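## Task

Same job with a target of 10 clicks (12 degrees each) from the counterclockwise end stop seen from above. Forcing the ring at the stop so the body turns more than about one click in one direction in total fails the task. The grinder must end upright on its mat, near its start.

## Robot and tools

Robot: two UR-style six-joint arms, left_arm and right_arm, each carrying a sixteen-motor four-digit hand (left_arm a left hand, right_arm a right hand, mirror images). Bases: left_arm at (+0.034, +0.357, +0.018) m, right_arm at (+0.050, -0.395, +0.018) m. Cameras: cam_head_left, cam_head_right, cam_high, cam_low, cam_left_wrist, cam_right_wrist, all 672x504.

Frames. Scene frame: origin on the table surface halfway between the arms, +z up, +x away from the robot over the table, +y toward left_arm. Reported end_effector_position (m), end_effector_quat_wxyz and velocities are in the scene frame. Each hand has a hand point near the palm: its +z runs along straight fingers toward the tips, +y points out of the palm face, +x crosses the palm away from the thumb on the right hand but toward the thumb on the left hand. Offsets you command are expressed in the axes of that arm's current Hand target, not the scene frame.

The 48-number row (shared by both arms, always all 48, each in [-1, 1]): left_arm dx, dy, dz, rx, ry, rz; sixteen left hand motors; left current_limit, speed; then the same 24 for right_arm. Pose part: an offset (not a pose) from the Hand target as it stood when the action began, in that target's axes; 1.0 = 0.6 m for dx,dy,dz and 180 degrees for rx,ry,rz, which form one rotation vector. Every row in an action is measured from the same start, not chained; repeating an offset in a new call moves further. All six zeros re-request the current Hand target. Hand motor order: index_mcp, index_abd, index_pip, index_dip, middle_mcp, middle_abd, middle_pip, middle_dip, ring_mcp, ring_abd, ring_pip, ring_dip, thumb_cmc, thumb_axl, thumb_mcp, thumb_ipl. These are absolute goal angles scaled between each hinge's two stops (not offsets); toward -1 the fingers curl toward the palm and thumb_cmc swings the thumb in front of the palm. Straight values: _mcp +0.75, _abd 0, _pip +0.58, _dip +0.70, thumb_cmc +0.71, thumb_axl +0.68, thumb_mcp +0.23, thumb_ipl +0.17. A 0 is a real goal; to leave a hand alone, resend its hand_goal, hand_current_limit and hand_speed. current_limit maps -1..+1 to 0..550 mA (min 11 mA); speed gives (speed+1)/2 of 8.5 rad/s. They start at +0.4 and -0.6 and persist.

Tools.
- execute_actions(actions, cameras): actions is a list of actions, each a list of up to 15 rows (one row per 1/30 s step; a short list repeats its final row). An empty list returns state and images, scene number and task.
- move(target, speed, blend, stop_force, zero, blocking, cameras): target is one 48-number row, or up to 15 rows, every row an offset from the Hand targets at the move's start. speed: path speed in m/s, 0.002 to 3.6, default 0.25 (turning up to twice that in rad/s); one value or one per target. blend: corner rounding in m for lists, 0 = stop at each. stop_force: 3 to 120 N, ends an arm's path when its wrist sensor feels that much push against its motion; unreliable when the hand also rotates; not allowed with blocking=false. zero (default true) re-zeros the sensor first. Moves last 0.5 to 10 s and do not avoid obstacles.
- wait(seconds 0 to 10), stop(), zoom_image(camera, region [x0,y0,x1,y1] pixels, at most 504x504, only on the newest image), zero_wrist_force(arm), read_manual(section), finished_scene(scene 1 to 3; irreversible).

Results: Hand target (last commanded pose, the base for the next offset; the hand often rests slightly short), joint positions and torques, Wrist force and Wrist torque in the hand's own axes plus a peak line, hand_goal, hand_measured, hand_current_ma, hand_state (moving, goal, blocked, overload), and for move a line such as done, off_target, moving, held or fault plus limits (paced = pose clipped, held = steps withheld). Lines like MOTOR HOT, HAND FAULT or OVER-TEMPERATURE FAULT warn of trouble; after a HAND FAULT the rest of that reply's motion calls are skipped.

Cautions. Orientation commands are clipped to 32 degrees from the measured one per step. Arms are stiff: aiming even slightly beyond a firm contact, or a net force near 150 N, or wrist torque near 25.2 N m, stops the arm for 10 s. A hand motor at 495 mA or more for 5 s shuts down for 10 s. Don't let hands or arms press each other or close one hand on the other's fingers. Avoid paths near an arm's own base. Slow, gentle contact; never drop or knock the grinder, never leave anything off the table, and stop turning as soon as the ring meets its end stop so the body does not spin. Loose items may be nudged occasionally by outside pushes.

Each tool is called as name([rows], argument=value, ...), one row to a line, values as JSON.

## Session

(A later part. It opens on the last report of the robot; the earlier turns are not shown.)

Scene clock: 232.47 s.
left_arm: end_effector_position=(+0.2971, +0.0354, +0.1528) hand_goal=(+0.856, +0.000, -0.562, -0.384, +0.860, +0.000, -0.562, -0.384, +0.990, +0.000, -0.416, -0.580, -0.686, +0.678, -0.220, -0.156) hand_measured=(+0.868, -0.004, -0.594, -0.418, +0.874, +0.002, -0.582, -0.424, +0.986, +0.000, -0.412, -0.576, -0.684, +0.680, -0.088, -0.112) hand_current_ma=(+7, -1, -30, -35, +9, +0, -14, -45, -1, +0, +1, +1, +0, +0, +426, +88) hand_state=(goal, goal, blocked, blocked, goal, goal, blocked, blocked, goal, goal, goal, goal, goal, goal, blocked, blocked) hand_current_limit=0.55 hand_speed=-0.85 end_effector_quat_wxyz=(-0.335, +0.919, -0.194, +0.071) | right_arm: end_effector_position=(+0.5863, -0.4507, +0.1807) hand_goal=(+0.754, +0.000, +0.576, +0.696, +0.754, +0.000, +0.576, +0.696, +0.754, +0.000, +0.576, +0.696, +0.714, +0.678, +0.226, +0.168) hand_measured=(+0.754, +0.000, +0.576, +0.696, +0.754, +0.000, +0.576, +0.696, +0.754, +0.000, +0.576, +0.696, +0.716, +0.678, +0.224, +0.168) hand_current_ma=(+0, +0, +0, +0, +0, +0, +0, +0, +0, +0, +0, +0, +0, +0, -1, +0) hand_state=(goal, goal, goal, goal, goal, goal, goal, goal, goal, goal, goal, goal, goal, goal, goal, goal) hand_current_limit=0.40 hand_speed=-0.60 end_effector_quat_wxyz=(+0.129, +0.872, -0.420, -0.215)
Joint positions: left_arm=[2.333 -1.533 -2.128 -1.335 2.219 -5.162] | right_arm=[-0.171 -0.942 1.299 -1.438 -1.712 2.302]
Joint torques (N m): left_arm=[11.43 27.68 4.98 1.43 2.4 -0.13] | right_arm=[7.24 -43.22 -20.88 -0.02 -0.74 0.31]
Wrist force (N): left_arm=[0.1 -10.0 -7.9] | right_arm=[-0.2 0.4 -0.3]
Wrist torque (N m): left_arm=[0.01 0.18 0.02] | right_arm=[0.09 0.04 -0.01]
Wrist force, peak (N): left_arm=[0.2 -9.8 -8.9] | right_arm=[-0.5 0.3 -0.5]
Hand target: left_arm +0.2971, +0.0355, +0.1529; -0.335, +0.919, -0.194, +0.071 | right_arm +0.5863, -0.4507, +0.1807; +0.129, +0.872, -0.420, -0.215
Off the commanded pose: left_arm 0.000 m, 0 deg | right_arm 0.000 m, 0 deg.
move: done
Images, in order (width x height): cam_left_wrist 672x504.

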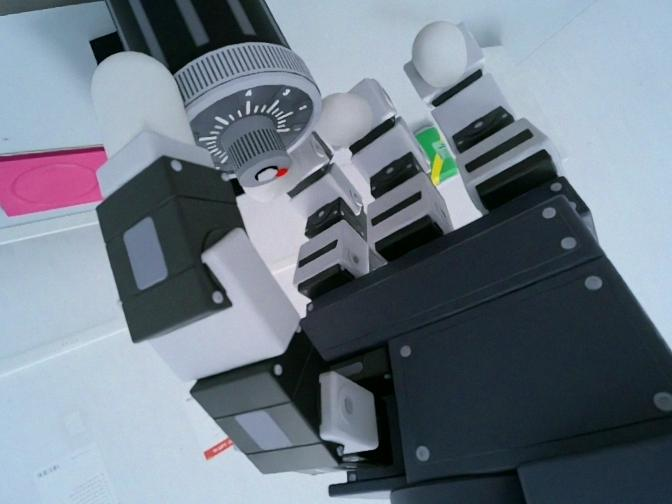

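move(target=[0,0,0,0,-0.0429,-0.0511, 0.855,0,-0.562,-0.384,0.86,0,-0.562,-0.384,0.99,0,-0.416,-0.58,-0.686,0.678,-0.22,-0.157,0.55,-0.85, 0,0,0,0,0,0, 0.754,0,0.576,0.696,0.754,0,0.576,0.696,0.754,0,0.576,0.696,0.714,0.678,0.226,0.168,0.4,-0.6], speed=0.12, cameras=["cam_left_wrist"])

zoom_image(camera="cam_left_wrist", region=[150, 0, 350, 200])

Scene clock: 236.27 s.
left_arm: end_effector_position=(+0.2972, +0.0355, +0.1528) hand_goal=(+0.856, +0.000, -0.562, -0.384, +0.860, +0.000, -0.562, -0.384, +0.990, +0.000, -0.416, -0.580, -0.686, +0.678, -0.220, -0.156) hand_measured=(+0.868, -0.004, -0.594, -0.418, +0.874, +0.002, -0.584, -0.424, +0.986, +0.000, -0.412, -0.576, -0.684, +0.678, -0.088, -0.110) hand_current_ma=(+6, -1, -30, -35, +9, +0, -15, -46, -1, +0, +1, +1, +0, +0, +426, +90) hand_state=(goal, goal, blocked, blocked, goal, goal, blocked, blocked, goal, goal, goal, goal, goal, goal, blocked, blocked) hand_current_limit=0.55 hand_speed=-0.85 end_effector_quat_wxyz=(-0.341, +0.934, -0.097, +0.036) | right_arm: end_effector_position=(+0.5863, -0.4507, +0.1807) hand_goal=(+0.754, +0.000, +0.576, +0.696, +0.754, +0.000, +0.576, +0.696, +0.754, +0.000, +0.576, +0.696, +0.714, +0.678, +0.226, +0.168) hand_measured=(+0.754, +0.000, +0.576, +0.696, +0.754, +0.000, +0.576, +0.696, +0.754, +0.000, +0.576, +0.696, +0.716, +0.678, +0.224, +0.168) hand_current_ma=(+0, +0, +0, +0, +0, +0, +0, +0, +0, +0, +0, +0, +0, +0, -1, +0) hand_state=(goal, goal, goal, goal, goal, goal, goal, goal, goal, goal, goal, goal, goal, goal, goal, goal) hand_current_limit=0.40 hand_speed=-0.60 end_effector_quat_wxyz=(+0.129, +0.872, -0.420, -0.215)
Joint positions: left_arm=[2.341 -1.567 -2.058 -1.505 2.15 -5.394] | right_arm=[-0.171 -0.942 1.299 -1.438 -1.712 2.302]
Joint torques (N m): left_arm=[-7.24 29.63 5.3 1.69 2.35 0.09] | right_arm=[7.25 -43.53 -20.88 0.04 -0.75 0.31]
Wrist force (N): left_arm=[-0.2 -10.3 -7.7] | right_arm=[-0.1 -0.1 -0.4]
Wrist torque (N m): left_arm=[-0.12 0.22 0.02] | right_arm=[0.03 0.02 0.00]
Wrist force, peak (N): left_arm=[-0.2 -10.3 -7.7] | right_arm=[-0.7 0.2 -0.3]
Hand target: left_arm +0.2971, +0.0355, +0.1529; -0.341, +0.934, -0.097, +0.036 | right_arm +0.5863, -0.4507, +0.1807; +0.129, +0.872, -0.420, -0.215
Off the commanded pose: left_arm 0.000 m, 0 deg | right_arm 0.000 m, 0 deg.
move: done
Images, in order (width x height): cam_left_wrist 672x504.

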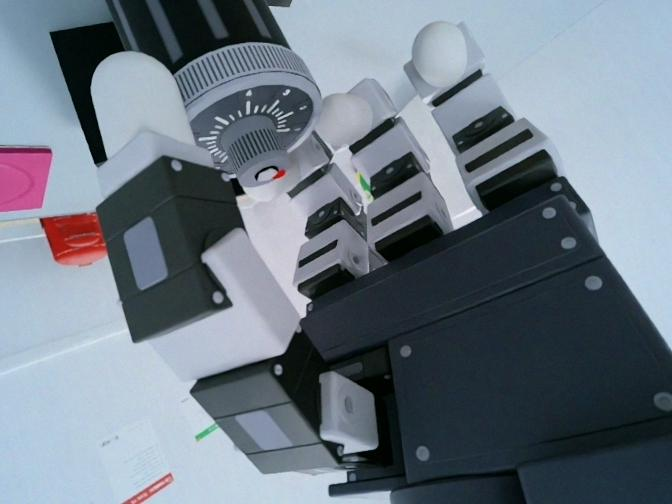

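Scaled by 2.520.

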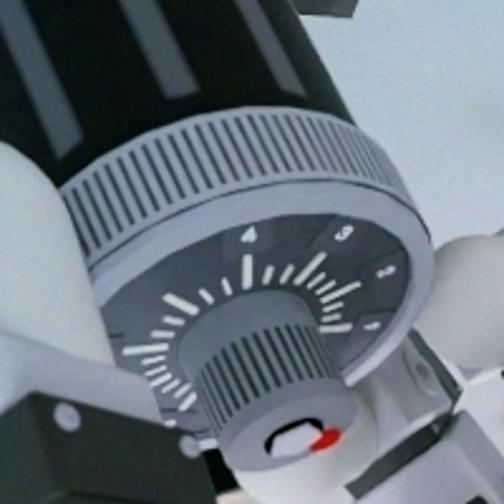

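move(target=[0,0,0,0,-0.0429,-0.0511, 0.855,0,-0.562,-0.384,0.86,0,-0.562,-0.384,0.99,0,-0.416,-0.58,-0.686,0.678,-0.22,-0.157,0.55,-0.85, 0,0,0,0,0,0, 0.754,0,0.576,0.696,0.754,0,0.576,0.696,0.754,0,0.576,0.696,0.714,0.678,0.226,0.168,0.4,-0.6], speed=0.12, cameras=["cam_left_wrist"])

zoom_image(camera="cam_left_wrist", region=[150, 0, 350, 200])

Scene clock: 241.77 s.
left_arm: end_effector_position=(+0.2972, +0.0355, +0.1528) hand_goal=(+0.856, +0.000, -0.562, -0.384, +0.860, +0.000, -0.562, -0.384, +0.990, +0.000, -0.416, -0.580, -0.686, +0.678, -0.220, -0.156) hand_measured=(+0.868, -0.004, -0.594, -0.418, +0.874, +0.002, -0.584, -0.426, +0.986, +0.000, -0.412, -0.576, -0.684, +0.678, -0.088, -0.110) hand_current_ma=(+6, -1, -30, -35, +9, +0, -15, -48, -1, +0, +1, +1, +0, +0, +426, +91) hand_state=(goal, goal, blocked, blocked, goal, goal, blocked, blocked, goal, goal, goal, goal, goal, goal, blocked, blocked) hand_current_limit=0.55 hand_speed=-0.85 end_effector_quat_wxyz=(-0.343, +0.940, +0.001, +0.000) | right_arm: end_effector_position=(+0.5863, -0.4507, +0.1807) hand_goal=(+0.754, +0.000, +0.576, +0.696, +0.754, +0.000, +0.576, +0.696, +0.754, +0.000, +0.576, +0.696, +0.714, +0.678, +0.226, +0.168) hand_measured=(+0.754, +0.000, +0.576, +0.696, +0.754, +0.000, +0.576, +0.696, +0.754, +0.000, +0.576, +0.696, +0.716, +0.678, +0.224, +0.168) hand_current_ma=(+0, +0, +0, +0, +0, +0, +0, +0, +0, +0, +0, +0, +0, +0, -1, +0) hand_state=(goal, goal, goal, goal, goal, goal, goal, goal, goal, goal, goal, goal, goal, goal, goal, goal) hand_current_limit=0.40 hand_speed=-0.60 end_effector_quat_wxyz=(+0.129, +0.872, -0.420, -0.215)
Joint positions: left_arm=[2.356 -1.601 -1.997 -1.634 2.061 -5.596] | right_arm=[-0.171 -0.942 1.299 -1.438 -1.712 2.302]
Joint torques (N m): left_arm=[-10.19 31.26 5.78 1.86 2.24 0.33] | right_arm=[7.99 -43.62 -20.44 0.13 -0.63 0.37]
Wrist force (N): left_arm=[-0.8 -10.1 -7.6] | right_arm=[-0.6 0.3 -0.2]
Wrist torque (N m): left_arm=[-0.10 0.22 0.00] | right_arm=[0.05 0.09 -0.04]
Wrist force, peak (N): left_arm=[-0.1 -10.3 -7.7] | right_arm=[0.1 0.8 -0.1]
Hand target: left_arm +0.2971, +0.0355, +0.1529; -0.342, +0.940, +0.001, +0.000 | right_arm +0.5863, -0.4507, +0.1807; +0.129, +0.872, -0.420, -0.215
Off the commanded pose: left_arm 0.000 m, 0 deg | right_arm 0.000 m, 0 deg.
move: done
Images, in order (width x height): cam_left_wrist 672x504.

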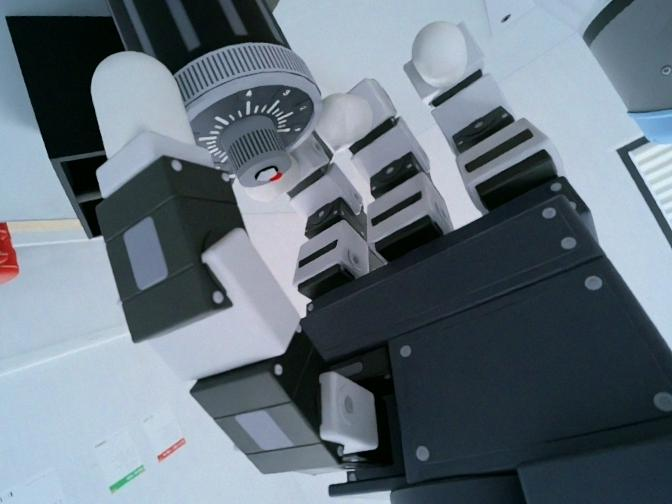

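Scaled by 2.520.

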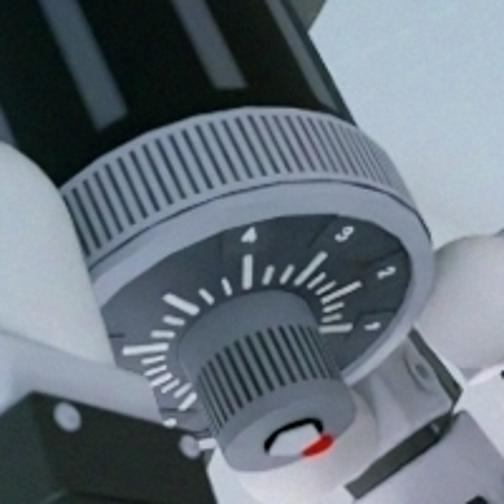

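move(target=[0,0,0,0,-0.0429,-0.0511, 0.855,0,-0.562,-0.384,0.86,0,-0.562,-0.384,0.99,0,-0.416,-0.58,-0.686,0.678,-0.22,-0.157,0.55,-0.85, 0,0,0,0,0,0, 0.754,0,0.576,0.696,0.754,0,0.576,0.696,0.754,0,0.576,0.696,0.714,0.678,0.226,0.168,0.4,-0.6], speed=0.12, cameras=["cam_left_wrist"])

zoom_image(camera="cam_left_wrist", region=[150, 0, 350, 200])

Scene clock: 249.40 s.
left_arm: end_effector_position=(+0.2973, +0.0355, +0.1528) hand_goal=(+0.856, +0.000, -0.562, -0.384, +0.860, +0.000, -0.562, -0.384, +0.990, +0.000, -0.416, -0.580, -0.686, +0.678, -0.220, -0.156) hand_measured=(+0.868, -0.004, -0.594, -0.418, +0.874, +0.002, -0.584, -0.426, +0.986, +0.000, -0.412, -0.576, -0.684, +0.678, -0.088, -0.110) hand_current_ma=(+6, -1, -30, -35, +9, +0, -16, -50, -1, +0, +1, +1, +0, +0, +426, +91) hand_state=(goal, goal, blocked, blocked, goal, goal, blocked, blocked, goal, goal, goal, goal, goal, goal, blocked, blocked) hand_current_limit=0.55 hand_speed=-0.85 end_effector_quat_wxyz=(-0.341, +0.934, +0.100, -0.036) | right_arm: end_effector_position=(+0.5863, -0.4507, +0.1807) hand_goal=(+0.754, +0.000, +0.576, +0.696, +0.754, +0.000, +0.576, +0.696, +0.754, +0.000, +0.576, +0.696, +0.714, +0.678, +0.226, +0.168) hand_measured=(+0.754, +0.000, +0.576, +0.696, +0.754, +0.000, +0.576, +0.696, +0.754, +0.000, +0.576, +0.696, +0.716, +0.678, +0.224, +0.168) hand_current_ma=(+0, +0, +0, +0, +0, +0, +0, +0, +0, +0, +0, +0, +0, +0, -1, +0) hand_state=(goal, goal, goal, goal, goal, goal, goal, goal, goal, goal, goal, goal, goal, goal, goal, goal) hand_current_limit=0.40 hand_speed=-0.60 end_effector_quat_wxyz=(+0.129, +0.872, -0.420, -0.215)
Joint positions: left_arm=[2.377 -1.631 -1.947 -1.729 1.961 -5.772] | right_arm=[-0.171 -0.942 1.299 -1.438 -1.712 2.302]
Joint torques (N m): left_arm=[-10.02 30.51 6.48 2.35 2.27 1.42] | right_arm=[8.22 -43.46 -20.87 0.12 -0.89 0.33]
Wrist force (N): left_arm=[-0.2 -9.5 -6.8] | right_arm=[-0.1 0.8 0.1]
Wrist torque (N m): left_arm=[-0.04 0.15 0.04] | right_arm=[0.09 0.01 0.01]
Wrist force, peak (N): left_arm=[-0.4 -9.8 -7.3] | right_arm=[-0.3 0.7 -0.3]
Hand target: left_arm +0.2971, +0.0355, +0.1529; -0.341, +0.934, +0.100, -0.036 | right_arm +0.5863, -0.4507, +0.1807; +0.129, +0.872, -0.420, -0.215
Off the commanded pose: left_arm 0.000 m, 0 deg | right_arm 0.000 m, 0 deg.
move: done
Images, in order (width x height): cam_left_wrist 672x504.

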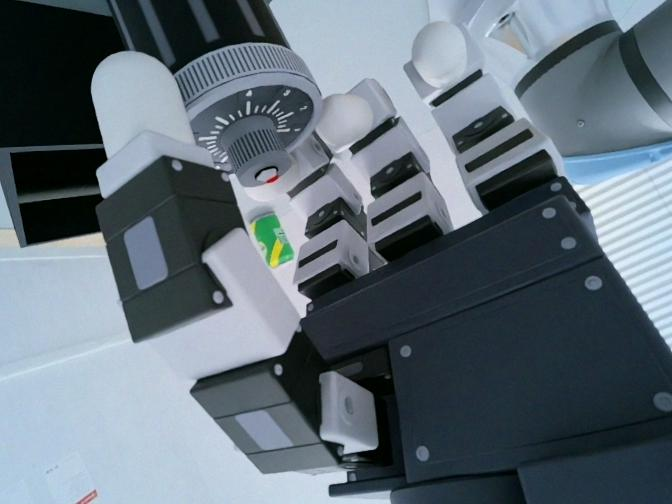

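Scaled by 2.520.

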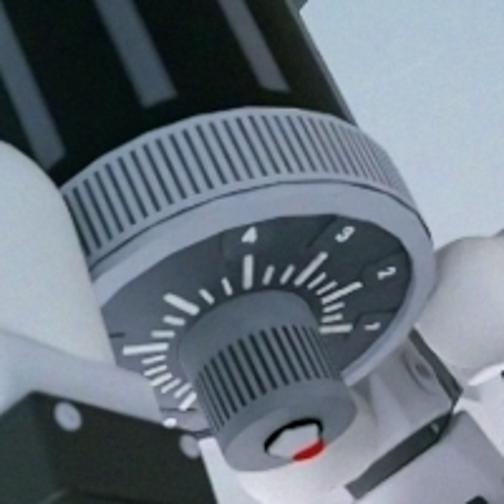

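move(target=[0,0.0003,0.0003,0,-0.0429,-0.0511, 0.855,0,-0.562,-0.384,0.86,0,-0.562,-0.384,0.99,0,-0.416,-0.58,-0.686,0.678,-0.22,-0.157,0.55,-0.85, 0,0,0,0,0,0, 0.754,0,0.576,0.696,0.754,0,0.576,0.696,0.754,0,0.576,0.696,0.714,0.678,0.226,0.168,0.4,-0.6], speed=0.12, cameras=["cam_left_wrist"])

zoom_image(camera="cam_left_wrist", region=[150, 0, 350, 200])

Scene clock: 254.73 s.
left_arm: end_effector_position=(+0.2973, +0.0355, +0.1526) hand_goal=(+0.856, +0.000, -0.562, -0.384, +0.860, +0.000, -0.562, -0.384, +0.990, +0.000, -0.416, -0.580, -0.686, +0.678, -0.220, -0.156) hand_measured=(+0.866, -0.004, -0.594, -0.418, +0.874, +0.004, -0.586, -0.428, +0.986, +0.000, -0.412, -0.576, -0.684, +0.678, -0.088, -0.110) hand_current_ma=(+5, -1, -30, -35, +9, +1, -18, -53, -1, +0, +1, +1, +0, +0, +426, +91) hand_state=(goal, goal, blocked, blocked, goal, goal, blocked, blocked, goal, goal, goal, goal, goal, goal, blocked, blocked) hand_current_limit=0.55 hand_speed=-0.85 end_effector_quat_wxyz=(-0.335, +0.919, +0.197, -0.071) | right_arm: end_effector_position=(+0.5863, -0.4507, +0.1807) hand_goal=(+0.754, +0.000, +0.576, +0.696, +0.754, +0.000, +0.576, +0.696, +0.754, +0.000, +0.576, +0.696, +0.714, +0.678, +0.226, +0.168) hand_measured=(+0.754, +0.000, +0.576, +0.696, +0.754, +0.000, +0.576, +0.696, +0.754, +0.000, +0.576, +0.696, +0.716, +0.678, +0.224, +0.168) hand_current_ma=(+0, +0, +0, +0, +0, +0, +0, +0, +0, +0, +0, +0, +0, +0, -1, +0) hand_state=(goal, goal, goal, goal, goal, goal, goal, goal, goal, goal, goal, goal, goal, goal, goal, goal) hand_current_limit=0.40 hand_speed=-0.60 end_effector_quat_wxyz=(+0.129, +0.872, -0.420, -0.215)
Joint positions: left_arm=[2.404 -1.655 -1.91 -1.795 1.855 -5.93] | right_arm=[-0.171 -0.942 1.299 -1.438 -1.712 2.302]
Joint torques (N m): left_arm=[-10.4 26.25 6.46 2.32 2.12 1.49] | right_arm=[8.82 -43.07 -20.5 0.23 -0.93 0.35]
Wrist force (N): left_arm=[-0.5 -10.3 -7.5] | right_arm=[-0.3 0.2 0.1]
Wrist torque (N m): left_arm=[-0.01 0.19 -0.01] | right_arm=[0.02 0.04 -0.01]
Wrist force, peak (N): left_arm=[-0.4 -10.4 -8.8] | right_arm=[-0.6 0.5 0.0]
Hand target: left_arm +0.2971, +0.0355, +0.1526; -0.335, +0.919, +0.197, -0.071 | right_arm +0.5863, -0.4507, +0.1807; +0.129, +0.872, -0.420, -0.215
Off the commanded pose: left_arm 0.000 m, 0 deg | right_arm 0.000 m, 0 deg.
move: done
Images, in order (width x height): cam_left_wrist 672x504.

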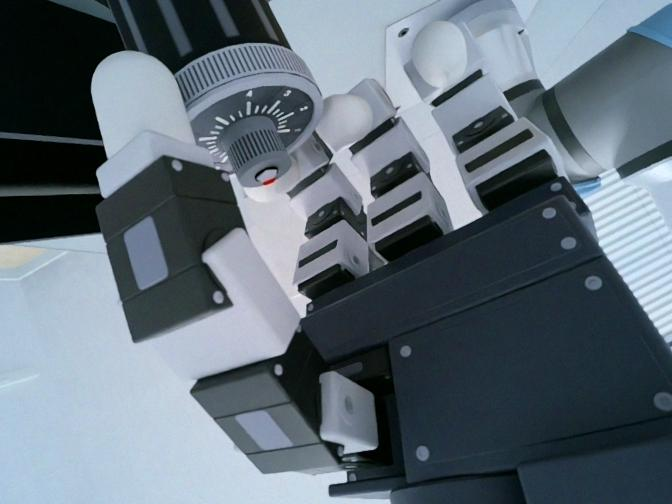

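Scaled by 2.520.

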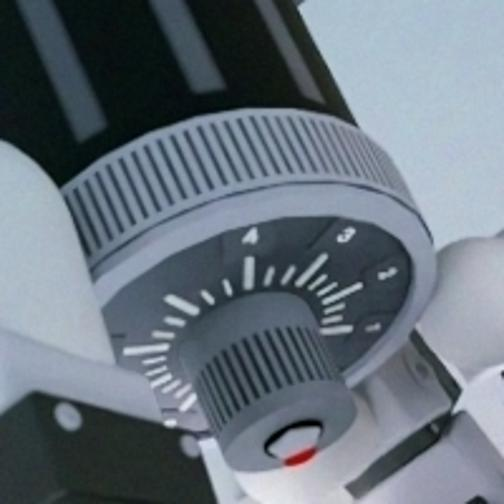

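move(target=[0,0,0,0,-0.0429,-0.0511, 0.855,0,-0.562,-0.384,0.86,0,-0.562,-0.384,0.99,0,-0.416,-0.58,-0.686,0.678,-0.22,-0.157,0.55,-0.85, 0,0,0,0,0,0, 0.754,0,0.576,0.696,0.754,0,0.576,0.696,0.754,0,0.576,0.696,0.714,0.678,0.226,0.168,0.4,-0.6], speed=0.12, cameras=["cam_left_wrist"])

zoom_image(camera="cam_left_wrist", region=[150, 0, 350, 200])

Scene clock: 258.80 s.
left_arm: end_effector_position=(+0.2972, +0.0355, +0.1526) hand_goal=(+0.856, +0.000, -0.562, -0.384, +0.860, +0.000, -0.562, -0.384, +0.990, +0.000, -0.416, -0.580, -0.686, +0.678, -0.220, -0.156) hand_measured=(+0.868, -0.004, -0.594, -0.420, +0.874, +0.004, -0.586, -0.430, +0.986, +0.000, -0.412, -0.576, -0.686, +0.678, -0.088, -0.110) hand_current_ma=(+6, -1, -31, -35, +9, +1, -20, -57, -1, +0, +1, +1, +0, +0, +426, +92) hand_state=(goal, goal, blocked, blocked, goal, goal, blocked, blocked, goal, goal, goal, goal, goal, goal, blocked, blocked) hand_current_limit=0.55 hand_speed=-0.85 end_effector_quat_wxyz=(-0.325, +0.893, +0.292, -0.106) end_effector_velocity=(+0.001, +0.000, -0.001) end_effector_angular_velocity=(+0.002, +0.000, -0.006) | right_arm: end_effector_position=(+0.5863, -0.4507, +0.1807) hand_goal=(+0.754, +0.000, +0.576, +0.696, +0.754, +0.000, +0.576, +0.696, +0.754, +0.000, +0.576, +0.696, +0.714, +0.678, +0.226, +0.168) hand_measured=(+0.754, +0.000, +0.576, +0.696, +0.754, +0.000, +0.576, +0.696, +0.754, +0.000, +0.576, +0.696, +0.716, +0.678, +0.224, +0.168) hand_current_ma=(+0, +0, +0, +0, +0, +0, +0, +0, +0, +0, +0, +0, +0, +0, -1, +0) hand_state=(goal, goal, goal, goal, goal, goal, goal, goal, goal, goal, goal, goal, goal, goal, goal, goal) hand_current_limit=0.40 hand_speed=-0.60 end_effector_quat_wxyz=(+0.129, +0.872, -0.420, -0.215)
Joint positions: left_arm=[2.434 -1.672 -1.884 -1.837 1.744 -6.075] | right_arm=[-0.171 -0.942 1.299 -1.438 -1.712 2.302]
Joint velocities: left_arm=[-0.001 -0.003 0 0.002 0.005 0.003] | right_arm=[within noise]
Joint torques (N m): left_arm=[-10.48 20.78 9.68 2.42 2.19 1.5] | right_arm=[9.28 -43.18 -20.6 0.32 -0.91 0.33]
Wrist force (N): left_arm=[-0.6 -9.9 -7.4] | right_arm=[0.0 0.2 0.2]
Wrist torque (N m): left_arm=[0.00 0.17 0.01] | right_arm=[-0.01 0.00 0.00]
Wrist force, peak (N): left_arm=[-0.7 -10.9 -8.2] | right_arm=[-0.2 0.5 -0.6]
Hand target: left_arm +0.2971, +0.0355, +0.1526; -0.325, +0.893, +0.292, -0.106 | right_arm +0.5863, -0.4507, +0.1807; +0.129, +0.872, -0.420, -0.215
Off the commanded pose: left_arm 0.000 m, 0 deg | right_arm 0.000 m, 0 deg.
move: done
Images, in order (width x height): cam_left_wrist 672x504.

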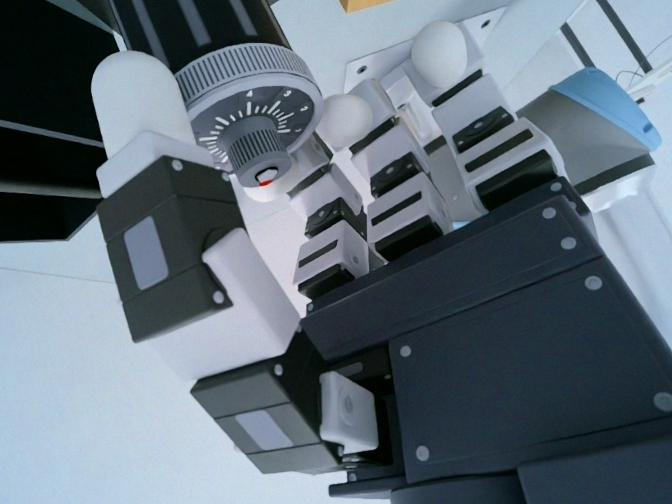

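Scaled by 2.520.

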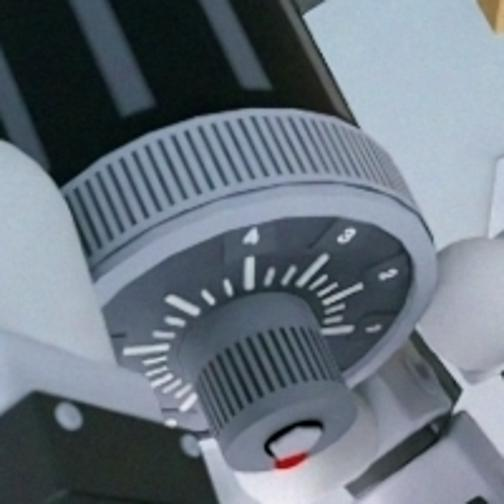

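move([
  [0,-0.00322,-0.00383,0,0,0, 0.855,0,-0.562,-0.384,0.86,0,-0.562,-0.384,0.99,0,-0.416,-0.58,-0.686,0.678,-0.22,-0.157,0.55,-0.85, 0,0,0,0,0,0, 0.754,0,0.576,0.696,0.754,0,0.576,0.696,0.754,0,0.576,0.696,0.714,0.678,0.226,0.168,0.4,-0.6],
  [0,-0.00322,-0.00383,0,0,0, 0.90,0,-0.562,-0.384,0.90,0,-0.562,-0.384,0.99,0,-0.416,-0.58,-0.686,0.678,-0.10,-0.157,0.3,-0.92, 0,0,0,0,0,0, 0.754,0,0.576,0.696,0.754,0,0.576,0.696,0.754,0,0.576,0.696,0.714,0.678,0.226,0.168,0.4,-0.6],
  [0,-0.00322,-0.00383,0,0,0, 0.93,0,-0.562,-0.384,0.93,0,-0.562,-0.384,0.99,0,-0.416,-0.58,-0.686,0.678,-0.05,-0.157,0.3,-0.92, 0,0,0,0,0,0, 0.754,0,0.576,0.696,0.754,0,0.576,0.696,0.754,0,0.576,0.696,0.714,0.678,0.226,0.168,0.4,-0.6],
], speed=0.03, cameras=["cam_left_wrist"])

zoom_image(camera="cam_left_wrist", region=[150, 0, 350, 200])

Scene clock: 270.70 s.
left_arm: end_effector_position=(+0.2971, +0.0355, +0.1556) hand_goal=(+0.930, +0.000, -0.562, -0.384, +0.930, +0.000, -0.562, -0.384, +0.990, +0.000, -0.416, -0.580, -0.686, +0.678, -0.050, -0.156) hand_measured=(+0.914, -0.002, -0.564, -0.386, +0.918, +0.004, -0.564, -0.386, +0.986, +0.000, -0.412, -0.576, -0.686, +0.678, -0.050, -0.150) hand_current_ma=(-10, +0, +0, +0, -6, +1, +0, +0, -1, +0, +1, +1, +0, +0, +0, +3) hand_state=(goal, goal, goal, goal, goal, goal, goal, goal, goal, goal, goal, goal, goal, goal, goal, goal) hand_current_limit=0.30 hand_speed=-0.92 end_effector_quat_wxyz=(-0.325, +0.893, +0.292, -0.106) | right_arm: end_effector_position=(+0.5863, -0.4507, +0.1807) hand_goal=(+0.754, +0.000, +0.576, +0.696, +0.754, +0.000, +0.576, +0.696, +0.754, +0.000, +0.576, +0.696, +0.714, +0.678, +0.226, +0.168) hand_measured=(+0.754, +0.000, +0.576, +0.696, +0.754, +0.000, +0.576, +0.696, +0.754, +0.000, +0.576, +0.696, +0.716, +0.678, +0.224, +0.168) hand_current_ma=(+0, +0, +0, +0, +0, +0, +0, +0, +0, +0, +0, +0, +0, +0, -1, +0) hand_state=(goal, goal, goal, goal, goal, goal, goal, goal, goal, goal, goal, goal, goal, goal, goal, goal) hand_current_limit=0.40 hand_speed=-0.60 end_effector_quat_wxyz=(+0.129, +0.872, -0.420, -0.215)
Joint positions: left_arm=[2.434 -1.669 -1.879 -1.845 1.744 -6.075] | right_arm=[-0.171 -0.942 1.299 -1.438 -1.712 2.302]
Joint torques (N m): left_arm=[-11.1 18.1 10.17 1.94 -1.5 -0.88] | right_arm=[9.01 -43.25 -21 0.38 -0.91 0.32]
Wrist force (N): left_arm=[0.1 -2.5 0.7] | right_arm=[-0.1 0.3 0.0]
Wrist torque (N m): left_arm=[0.06 0.13 -0.01] | right_arm=[0.04 0.01 0.01]
Wrist force, peak (N): left_arm=[-0.5 -10.3 -8.0] | right_arm=[-0.5 0.4 -0.5]
Hand target: left_arm +0.2971, +0.0355, +0.1556; -0.325, +0.893, +0.292, -0.106 | right_arm +0.5863, -0.4507, +0.1807; +0.129, +0.872, -0.420, -0.215
Off the commanded pose: left_arm 0.000 m, 0 deg | right_arm 0.000 m, 0 deg.
move: done
Images, in order (width x height): cam_left_wrist 672x504.

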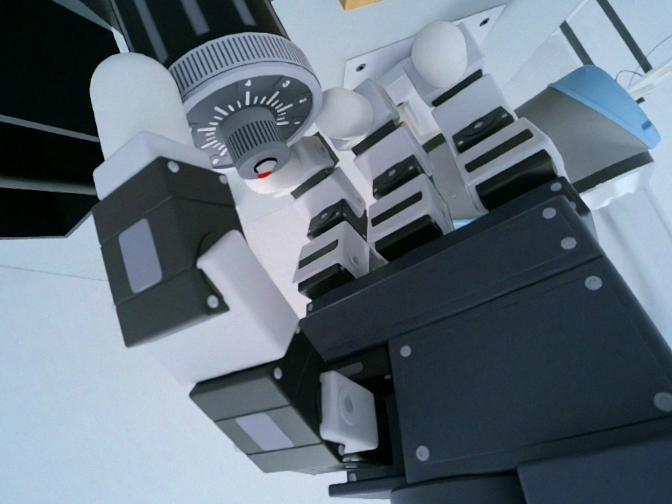

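Scaled by 2.520.

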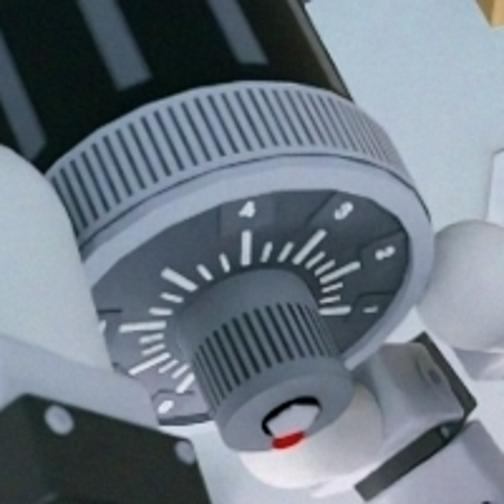

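move([
  [0,-0.0182,-0.0217,0,0,0, 0.99,0,-0.416,-0.58,0.99,0,-0.416,-0.58,0.99,0,-0.416,-0.58,-0.686,0.678,0.06,-0.157,0.4,-0.7, 0,0,0,0,0,0, 0.754,0,0.576,0.696,0.754,0,0.576,0.696,0.754,0,0.576,0.696,0.714,0.678,0.226,0.168,0.4,-0.6],
  [0,-0.0182,-0.0217,0,0.2572,0.3064, 0.99,0,-0.416,-0.58,0.99,0,-0.416,-0.58,0.99,0,-0.416,-0.58,-0.686,0.678,0.06,-0.157,0.4,-0.7, 0,0,0,0,0,0, 0.754,0,0.576,0.696,0.754,0,0.576,0.696,0.754,0,0.576,0.696,0.714,0.678,0.226,0.168,0.4,-0.6],
  [0,-0.0182,-0.0217,0,0.5144,0.6128, 0.99,0,-0.416,-0.58,0.99,0,-0.416,-0.58,0.99,0,-0.416,-0.58,-0.686,0.678,0.06,-0.157,0.4,-0.7, 0,0,0,0,0,0, 0.754,0,0.576,0.696,0.754,0,0.576,0.696,0.754,0,0.576,0.696,0.714,0.678,0.226,0.168,0.4,-0.6],
  [0,-0.0182,-0.0217,0,-0.5144,-0.6128, 0.99,0,-0.416,-0.58,0.99,0,-0.416,-0.58,0.99,0,-0.416,-0.58,-0.686,0.678,0.06,-0.157,0.4,-0.7, 0,0,0,0,0,0, 0.754,0,0.576,0.696,0.754,0,0.576,0.696,0.754,0,0.576,0.696,0.714,0.678,0.226,0.168,0.4,-0.6],
  [0,-0.0182,-0.0217,0,-0.4287,-0.5107, 0.99,0,-0.416,-0.58,0.99,0,-0.416,-0.58,0.99,0,-0.416,-0.58,-0.686,0.678,0.06,-0.157,0.4,-0.7, 0,0,0,0,0,0, 0.754,0,0.576,0.696,0.754,0,0.576,0.696,0.754,0,0.576,0.696,0.714,0.678,0.226,0.168,0.4,-0.6],
], speed=[0.06,0.45,0.45,0.45,0.45], blend=[0,0.01,0.01,0.01,0], cameras=["cam_left_wrist"])

zoom_image(camera="cam_left_wrist", region=[150, 0, 350, 200])

Scene clock: 286.07 s.
left_arm: end_effector_position=(+0.2971, +0.0354, +0.1726) hand_goal=(+0.990, +0.000, -0.416, -0.580, +0.990, +0.000, -0.416, -0.580, +0.990, +0.000, -0.416, -0.580, -0.686, +0.678, +0.060, -0.156) hand_measured=(+0.974, -0.002, -0.418, -0.576, +0.978, +0.004, -0.418, -0.576, +0.986, +0.000, -0.412, -0.576, -0.686, +0.678, +0.054, -0.154) hand_current_ma=(-11, +0, +0, +1, -7, +1, +0, +1, -1, +0, +1, +1, +0, +0, -3, +0) hand_state=(goal, goal, goal, goal, goal, goal, goal, goal, goal, goal, goal, goal, goal, goal, goal, goal) hand_current_limit=0.40 hand_speed=-0.70 end_effector_quat_wxyz=(-0.070, +0.194, +0.920, -0.334) | right_arm: end_effector_position=(+0.5863, -0.4507, +0.1807) hand_goal=(+0.754, +0.000, +0.576, +0.696, +0.754, +0.000, +0.576, +0.696, +0.754, +0.000, +0.576, +0.696, +0.714, +0.678, +0.226, +0.168) hand_measured=(+0.754, +0.000, +0.576, +0.696, +0.754, +0.000, +0.576, +0.696, +0.754, +0.000, +0.576, +0.696, +0.716, +0.678, +0.224, +0.168) hand_current_ma=(+0, +0, +0, +0, +0, +0, +0, +0, +0, +0, +0, +0, +0, +0, -1, +0) hand_state=(goal, goal, goal, goal, goal, goal, goal, goal, goal, goal, goal, goal, goal, goal, goal, goal) hand_current_limit=0.40 hand_speed=-0.60 end_effector_quat_wxyz=(+0.129, +0.872, -0.420, -0.215)
Joint positions: left_arm=[2.758 -1.438 -2.218 -1.114 0.876 -1.479] | right_arm=[-0.171 -0.942 1.299 -1.438 -1.712 2.302]
Joint torques (N m): left_arm=[11.69 28.84 12.99 1.12 -2.51 1.45] | right_arm=[9.8 -42.66 -20.89 0.36 -0.92 0.43]
Wrist force (N): left_arm=[0.1 -2.6 0.8] | right_arm=[-0.1 0.3 -0.5]
Wrist torque (N m): left_arm=[0.07 0.14 0.16] | right_arm=[0.07 0.03 0.00]
Wrist force, peak (N): left_arm=[-0.1 -3.1 0.9] | right_arm=[-0.6 0.3 -0.4]
Hand target: left_arm +0.2971, +0.0354, +0.1726; -0.070, +0.194, +0.920, -0.334 | right_arm +0.5863, -0.4507, +0.1807; +0.129, +0.872, -0.420, -0.215
Off the commanded pose: left_arm 0.000 m, 0 deg | right_arm 0.000 m, 0 deg.
move: done
Images, in order (width x height): cam_left_wrist 672x504.

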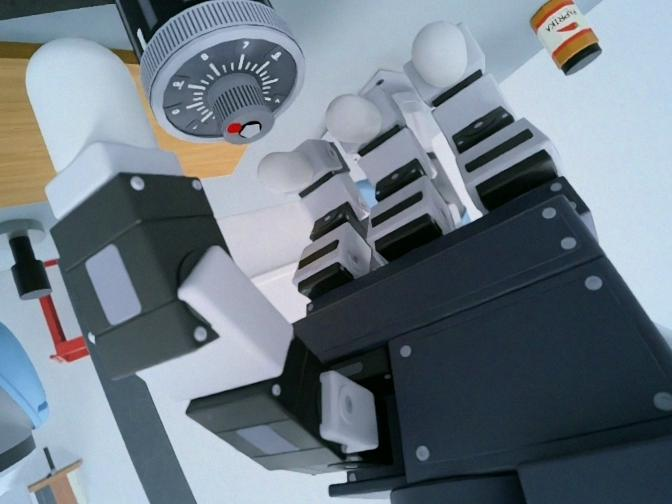

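Scaled by 2.520.

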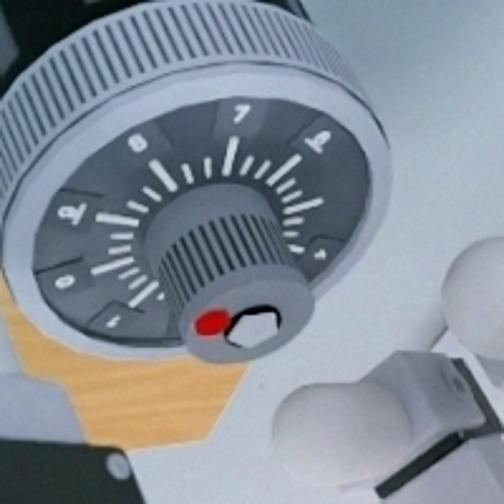

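move([
  [0,0.0135,0.0161,0,0,0, 0.99,0,-0.416,-0.58,0.99,0,-0.416,-0.58,0.99,0,-0.416,-0.58,-0.686,0.678,0.06,-0.157,0.4,-0.7, 0,0,0,0,0,0, 0.754,0,0.576,0.696,0.754,0,0.576,0.696,0.754,0,0.576,0.696,0.714,0.678,0.226,0.168,0.4,-0.6],
  [0,0.0135,0.0161,0,0,0, 0.95,0,-0.562,-0.384,0.95,0,-0.562,-0.384,0.99,0,-0.416,-0.58,-0.686,0.678,-0.05,-0.157,0.1,-0.7, 0,0,0,0,0,0, 0.754,0,0.576,0.696,0.754,0,0.576,0.696,0.754,0,0.576,0.696,0.714,0.678,0.226,0.168,0.4,-0.6],
  [0,0.0135,0.0161,0,0,0, 0.90,0,-0.562,-0.384,0.90,0,-0.562,-0.384,0.99,0,-0.416,-0.58,-0.686,0.678,-0.16,-0.157,0.2,-0.8, 0,0,0,0,0,0, 0.754,0,0.576,0.696,0.754,0,0.576,0.696,0.754,0,0.576,0.696,0.714,0.678,0.226,0.168,0.4,-0.6],
], speed=0.05, cameras=["cam_left_wrist"])

zoom_image(camera="cam_left_wrist", region=[150, 0, 350, 200])

Scene clock: 297.53 s.
left_arm: end_effector_position=(+0.2971, +0.0355, +0.1600) hand_goal=(+0.900, +0.000, -0.562, -0.384, +0.900, +0.000, -0.562, -0.384, +0.990, +0.000, -0.416, -0.580, -0.686, +0.678, -0.160, -0.156) hand_measured=(+0.900, -0.002, -0.556, -0.386, +0.910, +0.002, -0.556, -0.386, +0.986, +0.000, -0.412, -0.576, -0.686, +0.678, -0.086, -0.144) hand_current_ma=(+0, +0, +1, +0, +5, +0, +1, +0, -1, +0, +1, +1, +0, +0, +195, +10) hand_state=(goal, goal, goal, goal, goal, goal, goal, goal, goal, goal, goal, goal, goal, goal, blocked, goal) hand_current_limit=0.20 hand_speed=-0.80 end_effector_quat_wxyz=(-0.070, +0.194, +0.920, -0.334) | right_arm: end_effector_position=(+0.5863, -0.4507, +0.1807) hand_goal=(+0.754, +0.000, +0.576, +0.696, +0.754, +0.000, +0.576, +0.696, +0.754, +0.000, +0.576, +0.696, +0.714, +0.678, +0.226, +0.168) hand_measured=(+0.754, +0.000, +0.576, +0.696, +0.754, +0.000, +0.576, +0.696, +0.754, +0.000, +0.576, +0.696, +0.716, +0.678, +0.224, +0.168) hand_current_ma=(+0, +0, +0, +0, +0, +0, +0, +0, +0, +0, +0, +0, +0, +0, -1, +0) hand_state=(goal, goal, goal, goal, goal, goal, goal, goal, goal, goal, goal, goal, goal, goal, goal, goal) hand_current_limit=0.40 hand_speed=-0.60 end_effector_quat_wxyz=(+0.129, +0.872, -0.420, -0.215)
Joint positions: left_arm=[2.758 -1.457 -2.24 -1.074 0.875 -1.479] | right_arm=[-0.171 -0.942 1.299 -1.438 -1.712 2.302]
Joint torques (N m): left_arm=[-1.4 28.22 27.34 1.72 -1.23 -1.06] | right_arm=[9.85 -43.36 -20.93 0.36 -1.09 0.41]
Wrist force (N): left_arm=[0.2 -3.1 -1.2] | right_arm=[-0.4 0.3 -0.5]
Wrist torque (N m): left_arm=[0.09 0.11 0.13] | right_arm=[0.07 0.08 -0.03]
Wrist force, peak (N): left_arm=[0.0 -3.4 -0.9] | right_arm=[-0.6 0.5 0.5]
Hand target: left_arm +0.2971, +0.0355, +0.1600; -0.070, +0.194, +0.920, -0.334 | right_arm +0.5863, -0.4507, +0.1807; +0.129, +0.872, -0.420, -0.215
Off the commanded pose: left_arm 0.000 m, 0 deg | right_arm 0.000 m, 0 deg.
move: done
Images, in order (width x height): cam_left_wrist 672x504.

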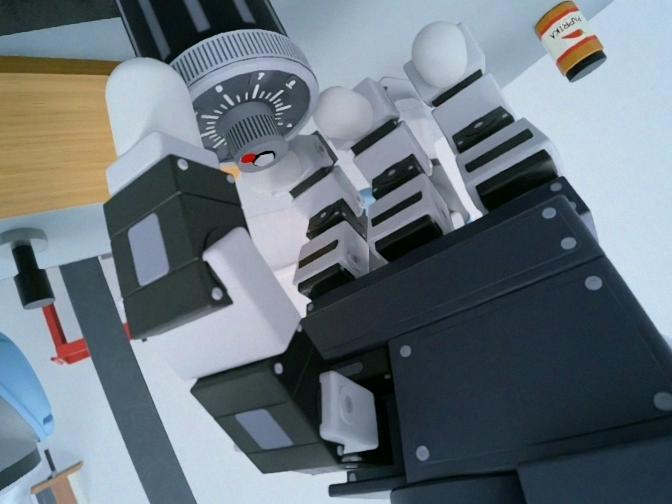

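Scaled by 2.520.

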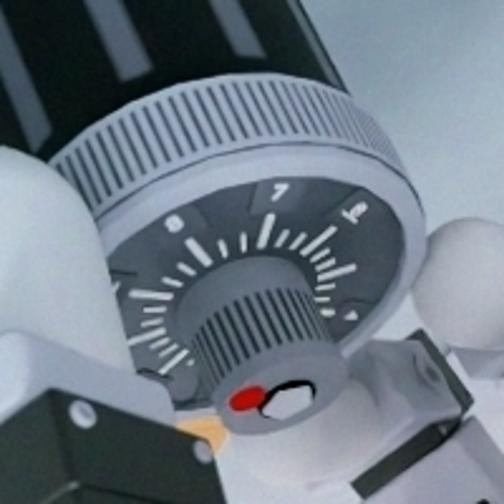

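move([
  [0,0,0,0,0,0, 0.855,0,-0.562,-0.384,0.86,0,-0.562,-0.384,0.99,0,-0.416,-0.58,-0.686,0.678,-0.22,-0.157,0.55,-0.85, 0,0,0,0,0,0, 0.754,0,0.576,0.696,0.754,0,0.576,0.696,0.754,0,0.576,0.696,0.714,0.678,0.226,0.168,0.4,-0.6],
  [0,0.00472,0.00562,0,0,0, 0.855,0,-0.562,-0.384,0.86,0,-0.562,-0.384,0.99,0,-0.416,-0.58,-0.686,0.678,-0.22,-0.157,0.55,-0.85, 0,0,0,0,0,0, 0.754,0,0.576,0.696,0.754,0,0.576,0.696,0.754,0,0.576,0.696,0.714,0.678,0.226,0.168,0.4,-0.6],
], speed=0.03, cameras=["cam_left_wrist"])

zoom_image(camera="cam_left_wrist", region=[150, 0, 350, 200])

Scene clock: 305.93 s.
left_arm: end_effector_position=(+0.2971, +0.0355, +0.1555) hand_goal=(+0.856, +0.000, -0.562, -0.384, +0.860, +0.000, -0.562, -0.384, +0.990, +0.000, -0.416, -0.580, -0.686, +0.678, -0.220, -0.156) hand_measured=(+0.880, -0.002, -0.582, -0.408, +0.892, +0.002, -0.578, -0.414, +0.986, +0.000, -0.412, -0.576, -0.684, +0.678, -0.088, -0.124) hand_current_ma=(+20, +0, -14, -19, +32, +0, -9, -27, -1, +0, +1, +1, +0, +0, +426, +49) hand_state=(blocked, goal, blocked, blocked, blocked, goal, goal, blocked, goal, goal, goal, goal, goal, goal, blocked, blocked) hand_current_limit=0.55 hand_speed=-0.85 end_effector_quat_wxyz=(-0.070, +0.194, +0.920, -0.334) | right_arm: end_effector_position=(+0.5863, -0.4507, +0.1807) hand_goal=(+0.754, +0.000, +0.576, +0.696, +0.754, +0.000, +0.576, +0.696, +0.754, +0.000, +0.576, +0.696, +0.714, +0.678, +0.226, +0.168) hand_measured=(+0.754, +0.000, +0.576, +0.696, +0.754, +0.000, +0.576, +0.696, +0.754, +0.000, +0.576, +0.696, +0.716, +0.678, +0.224, +0.168) hand_current_ma=(+0, +0, +0, +0, +0, +0, +0, +0, +0, +0, +0, +0, +0, +0, -1, +0) hand_state=(goal, goal, goal, goal, goal, goal, goal, goal, goal, goal, goal, goal, goal, goal, goal, goal) hand_current_limit=0.40 hand_speed=-0.60 end_effector_quat_wxyz=(+0.129, +0.872, -0.420, -0.215)
Joint positions: left_arm=[2.758 -1.464 -2.247 -1.059 0.876 -1.479] | right_arm=[-0.171 -0.942 1.299 -1.438 -1.712 2.302]
Joint torques (N m): left_arm=[-6.93 9.88 13.27 0.5 0.8 0.52] | right_arm=[10.83 -43.59 -21.08 0.4 -1.15 0.47]
Wrist force (N): left_arm=[0.0 -11.0 -8.1] | right_arm=[-0.4 0.5 0.4]
Wrist torque (N m): left_arm=[-0.03 0.15 0.12] | right_arm=[0.04 0.04 -0.03]
Wrist force, peak (N): left_arm=[0.1 -11.0 -8.2] | right_arm=[-0.6 0.6 -0.3]
Hand target: left_arm +0.2971, +0.0355, +0.1556; -0.070, +0.194, +0.920, -0.334 | right_arm +0.5863, -0.4507, +0.1807; +0.129, +0.872, -0.420, -0.215
Off the commanded pose: left_arm 0.000 m, 0 deg | right_arm 0.000 m, 0 deg.
move: done
Images, in order (width x height): cam_left_wrist 672x504.

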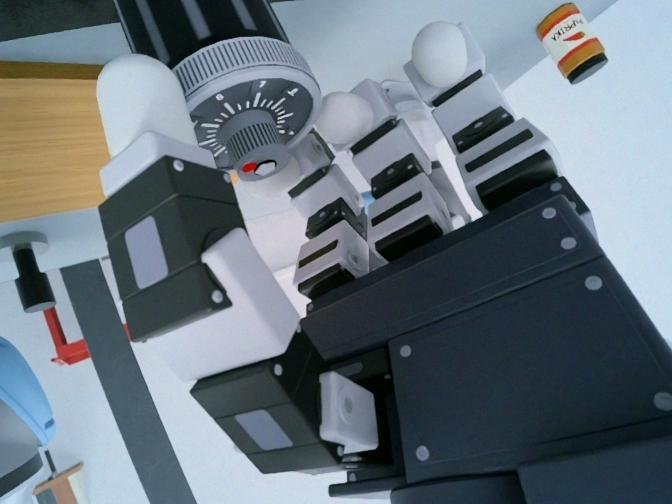

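Scaled by 2.520.

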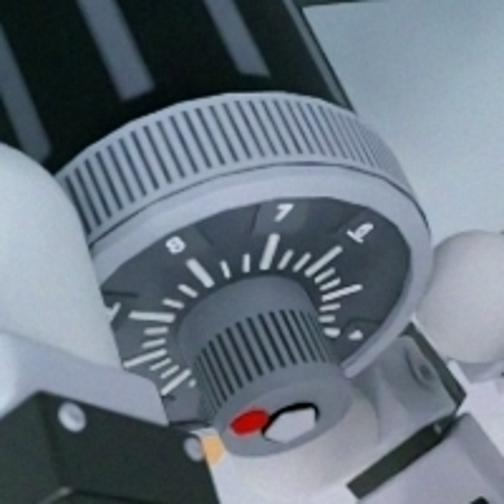

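move(target=[0,0.0002,0.0003,0,-0.0429,-0.0511, 0.855,0,-0.562,-0.384,0.86,0,-0.562,-0.384,0.99,0,-0.416,-0.58,-0.686,0.678,-0.22,-0.157,0.55,-0.85, 0,0,0,0,0,0, 0.754,0,0.576,0.696,0.754,0,0.576,0.696,0.754,0,0.576,0.696,0.714,0.678,0.226,0.168,0.4,-0.6], speed=0.12, cameras=["cam_left_wrist"])

zoom_image(camera="cam_left_wrist", region=[150, 0, 350, 200])

Scene clock: 310.63 s.
left_arm: end_effector_position=(+0.2971, +0.0355, +0.1554) hand_goal=(+0.856, +0.000, -0.562, -0.384, +0.860, +0.000, -0.562, -0.384, +0.990, +0.000, -0.416, -0.580, -0.686, +0.678, -0.220, -0.156) hand_measured=(+0.874, -0.002, -0.584, -0.412, +0.882, +0.000, -0.576, -0.416, +0.986, +0.000, -0.412, -0.576, -0.684, +0.680, -0.088, -0.120) hand_current_ma=(+14, +0, -15, -23, +18, +0, -8, -31, -1, +0, +1, +1, +1, +0, +426, +63) hand_state=(goal, goal, blocked, blocked, blocked, goal, goal, blocked, goal, goal, goal, goal, goal, goal, blocked, blocked) hand_current_limit=0.55 hand_speed=-0.85 end_effector_quat_wxyz=(-0.035, +0.097, +0.935, -0.340) | right_arm: end_effector_position=(+0.5863, -0.4507, +0.1807) hand_goal=(+0.754, +0.000, +0.576, +0.696, +0.754, +0.000, +0.576, +0.696, +0.754, +0.000, +0.576, +0.696, +0.714, +0.678, +0.226, +0.168) hand_measured=(+0.754, +0.000, +0.576, +0.696, +0.754, +0.000, +0.576, +0.696, +0.754, +0.000, +0.576, +0.696, +0.716, +0.678, +0.224, +0.168) hand_current_ma=(+0, +0, +0, +0, +0, +0, +0, +0, +0, +0, +0, +0, +0, +0, -1, +0) hand_state=(goal, goal, goal, goal, goal, goal, goal, goal, goal, goal, goal, goal, goal, goal, goal, goal) hand_current_limit=0.40 hand_speed=-0.60 end_effector_quat_wxyz=(+0.129, +0.872, -0.420, -0.215)
Joint positions: left_arm=[2.769 -1.446 -2.314 -0.846 0.88 -1.737] | right_arm=[-0.171 -0.942 1.299 -1.438 -1.712 2.302]
Joint torques (N m): left_arm=[-10.08 8.22 24.58 1.78 -0.93 -0.12] | right_arm=[10.88 -43.21 -20.87 0.3 -1.13 0.49]
Wrist force (N): left_arm=[0.0 -9.9 -5.7] | right_arm=[-0.3 -0.1 -0.1]
Wrist torque (N m): left_arm=[-0.03 0.18 0.00] | right_arm=[-0.01 0.04 -0.02]
Wrist force, peak (N): left_arm=[0.1 -11.1 -7.9] | right_arm=[-0.7 0.4 -0.3]
Hand target: left_arm +0.2971, +0.0354, +0.1554; -0.035, +0.097, +0.935, -0.340 | right_arm +0.5863, -0.4507, +0.1807; +0.129, +0.872, -0.420, -0.215
Off the commanded pose: left_arm 0.000 m, 0 deg | right_arm 0.000 m, 0 deg.
move: done
Images, in order (width x height): cam_left_wrist 672x504.

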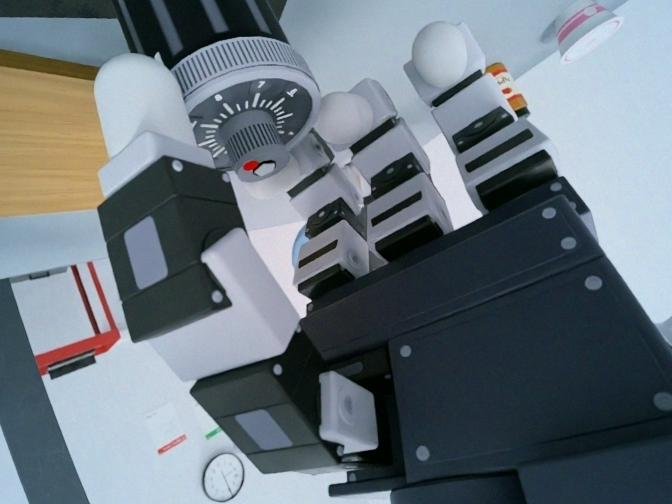

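Scaled by 2.520.

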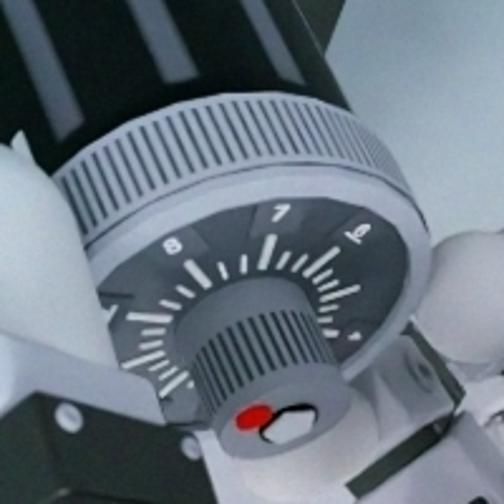

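move(target=[0,0.00035,0.00042,0,-0.0429,-0.0511, 0.855,0,-0.562,-0.384,0.86,0,-0.562,-0.384,0.99,0,-0.416,-0.58,-0.686,0.678,-0.22,-0.157,0.55,-0.85, 0,0,0,0,0,0, 0.754,0,0.576,0.696,0.754,0,0.576,0.696,0.754,0,0.576,0.696,0.714,0.678,0.226,0.168,0.4,-0.6], speed=0.12, cameras=["cam_left_wrist"])

zoom_image(camera="cam_left_wrist", region=[150, 0, 350, 200])

Scene clock: 315.73 s.
left_arm: end_effector_position=(+0.2971, +0.0355, +0.1550) hand_goal=(+0.856, +0.000, -0.562, -0.384, +0.860, +0.000, -0.562, -0.384, +0.990, +0.000, -0.416, -0.580, -0.686, +0.678, -0.220, -0.156) hand_measured=(+0.874, -0.002, -0.586, -0.414, +0.880, +0.000, -0.578, -0.418, +0.986, +0.000, -0.412, -0.576, -0.684, +0.680, -0.088, -0.118) hand_current_ma=(+12, +0, -18, -27, +16, +0, -9, -35, -1, +0, +1, +1, +1, +0, +426, +67) hand_state=(goal, goal, blocked, blocked, blocked, goal, goal, blocked, goal, goal, goal, goal, goal, goal, blocked, blocked) hand_current_limit=0.55 hand_speed=-0.85 end_effector_quat_wxyz=(+0.001, -0.001, +0.940, -0.342) | right_arm: end_effector_position=(+0.5863, -0.4507, +0.1807) hand_goal=(+0.754, +0.000, +0.576, +0.696, +0.754, +0.000, +0.576, +0.696, +0.754, +0.000, +0.576, +0.696, +0.714, +0.678, +0.226, +0.168) hand_measured=(+0.754, +0.000, +0.576, +0.696, +0.754, +0.000, +0.576, +0.696, +0.754, +0.000, +0.576, +0.696, +0.716, +0.678, +0.224, +0.168) hand_current_ma=(+0, +0, +0, +0, +0, +0, +0, +0, +0, +0, +0, +0, +0, +0, -1, +0) hand_state=(goal, goal, goal, goal, goal, goal, goal, goal, goal, goal, goal, goal, goal, goal, goal, goal) hand_current_limit=0.40 hand_speed=-0.60 end_effector_quat_wxyz=(+0.129, +0.872, -0.420, -0.215)
Joint positions: left_arm=[2.771 -1.438 -2.372 -0.632 0.92 -1.998] | right_arm=[-0.171 -0.942 1.299 -1.438 -1.712 2.302]
Joint torques (N m): left_arm=[-10.89 18.13 23.22 1.64 -1.95 -0.21] | right_arm=[10.44 -43.07 -21.04 0.3 -1.05 0.42]
Wrist force (N): left_arm=[0.4 -10.8 -6.6] | right_arm=[-0.3 0.1 0.0]
Wrist torque (N m): left_arm=[-0.09 0.17 0.01] | right_arm=[0.01 0.05 -0.03]
Wrist force, peak (N): left_arm=[0.3 -11.3 -7.0] | right_arm=[-0.8 0.3 -0.3]
Hand target: left_arm +0.2971, +0.0354, +0.1550; +0.001, -0.002, +0.940, -0.342 | right_arm +0.5863, -0.4507, +0.1807; +0.129, +0.872, -0.420, -0.215
Off the commanded pose: left_arm 0.000 m, 0 deg | right_arm 0.000 m, 0 deg.
move: done
Images, in order (width x height): cam_left_wrist 672x504.

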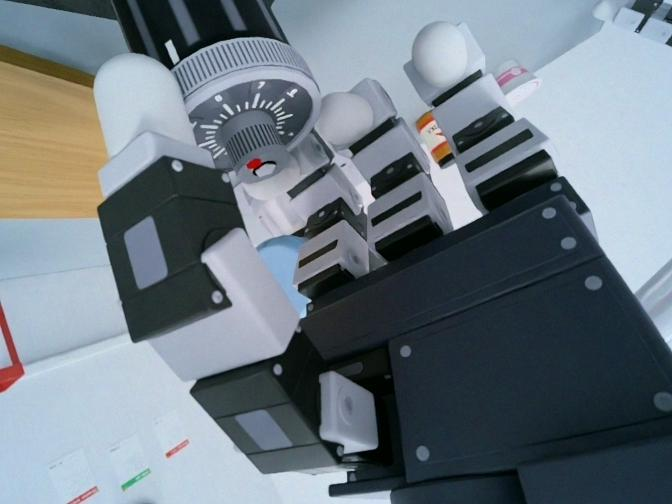

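Scaled by 2.520.

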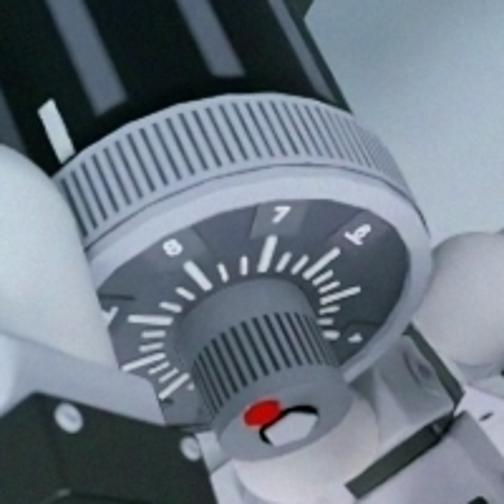

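move(target=[0,0.0001,0.00015,0,-0.0429,-0.0511, 0.855,0,-0.562,-0.384,0.86,0,-0.562,-0.384,0.99,0,-0.416,-0.58,-0.686,0.678,-0.22,-0.157,0.55,-0.85, 0,0,0,0,0,0, 0.754,0,0.576,0.696,0.754,0,0.576,0.696,0.754,0,0.576,0.696,0.714,0.678,0.226,0.168,0.4,-0.6], speed=0.12, cameras=["cam_left_wrist"])

zoom_image(camera="cam_left_wrist", region=[150, 0, 350, 200])

Scene clock: 321.07 s.
left_arm: end_effector_position=(+0.2970, +0.0354, +0.1549) hand_goal=(+0.856, +0.000, -0.562, -0.384, +0.860, +0.000, -0.562, -0.384, +0.990, +0.000, -0.416, -0.580, -0.686, +0.678, -0.220, -0.156) hand_measured=(+0.874, -0.002, -0.588, -0.414, +0.880, +0.000, -0.578, -0.418, +0.986, +0.000, -0.412, -0.576, -0.684, +0.680, -0.088, -0.118) hand_current_ma=(+13, +0, -20, -27, +16, +0, -9, -35, -1, +0, +1, +1, +1, +0, +426, +67) hand_state=(goal, goal, blocked, blocked, blocked, goal, goal, blocked, goal, goal, goal, goal, goal, goal, blocked, blocked) hand_current_limit=0.55 hand_speed=-0.85 end_effector_quat_wxyz=(+0.037, -0.100, +0.934, -0.340) | right_arm: end_effector_position=(+0.5863, -0.4507, +0.1807) hand_goal=(+0.754, +0.000, +0.576, +0.696, +0.754, +0.000, +0.576, +0.696, +0.754, +0.000, +0.576, +0.696, +0.714, +0.678, +0.226, +0.168) hand_measured=(+0.754, +0.000, +0.576, +0.696, +0.754, +0.000, +0.576, +0.696, +0.754, +0.000, +0.576, +0.696, +0.716, +0.678, +0.224, +0.168) hand_current_ma=(+0, +0, +0, +0, +0, +0, +0, +0, +0, +0, +0, +0, +0, +0, -1, +0) hand_state=(goal, goal, goal, goal, goal, goal, goal, goal, goal, goal, goal, goal, goal, goal, goal, goal) hand_current_limit=0.40 hand_speed=-0.60 end_effector_quat_wxyz=(+0.129, +0.872, -0.420, -0.215)
Joint positions: left_arm=[2.762 -1.438 -2.418 -0.44 0.994 -2.251] | right_arm=[-0.171 -0.942 1.299 -1.438 -1.712 2.302]
Joint torques (N m): left_arm=[0.57 -2.57 22.6 1.35 -1.75 -0.14] | right_arm=[10.74 -42.23 -21.33 0.39 -1.09 0.41]
Wrist force (N): left_arm=[0.4 -10.8 -6.9] | right_arm=[-0.2 0.4 0.1]
Wrist torque (N m): left_arm=[-0.09 0.16 0.01] | right_arm=[0.05 0.02 0.00]
Wrist force, peak (N): left_arm=[0.4 -11.2 -7.4] | right_arm=[-0.3 0.7 -0.2]
Hand target: left_arm +0.2971, +0.0354, +0.1549; +0.037, -0.100, +0.934, -0.340 | right_arm +0.5863, -0.4507, +0.1807; +0.129, +0.872, -0.420, -0.215
Off the commanded pose: left_arm 0.000 m, 0 deg | right_arm 0.000 m, 0 deg.
move: done
Images, in order (width x height): cam_left_wrist 672x504.

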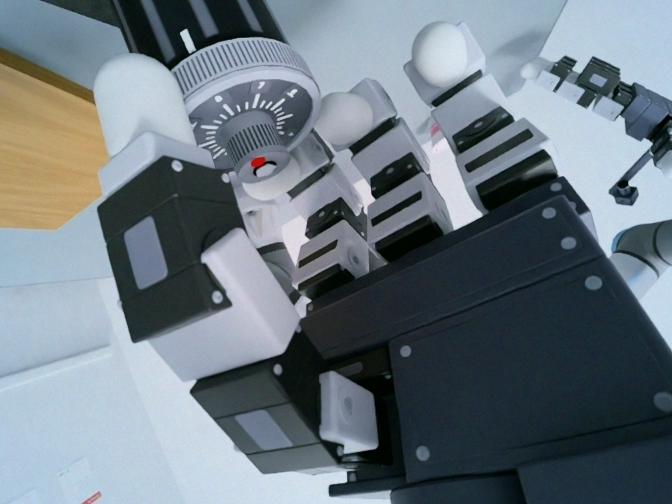

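Scaled by 2.520.

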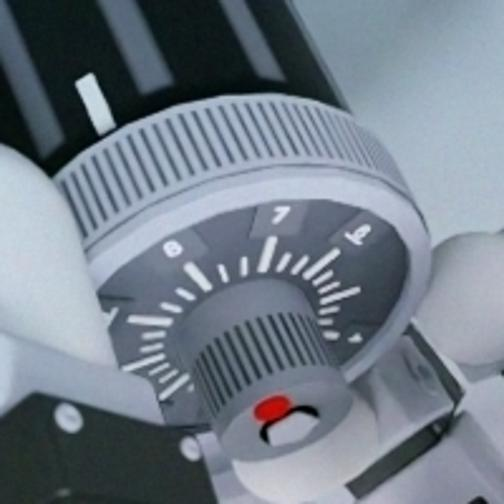

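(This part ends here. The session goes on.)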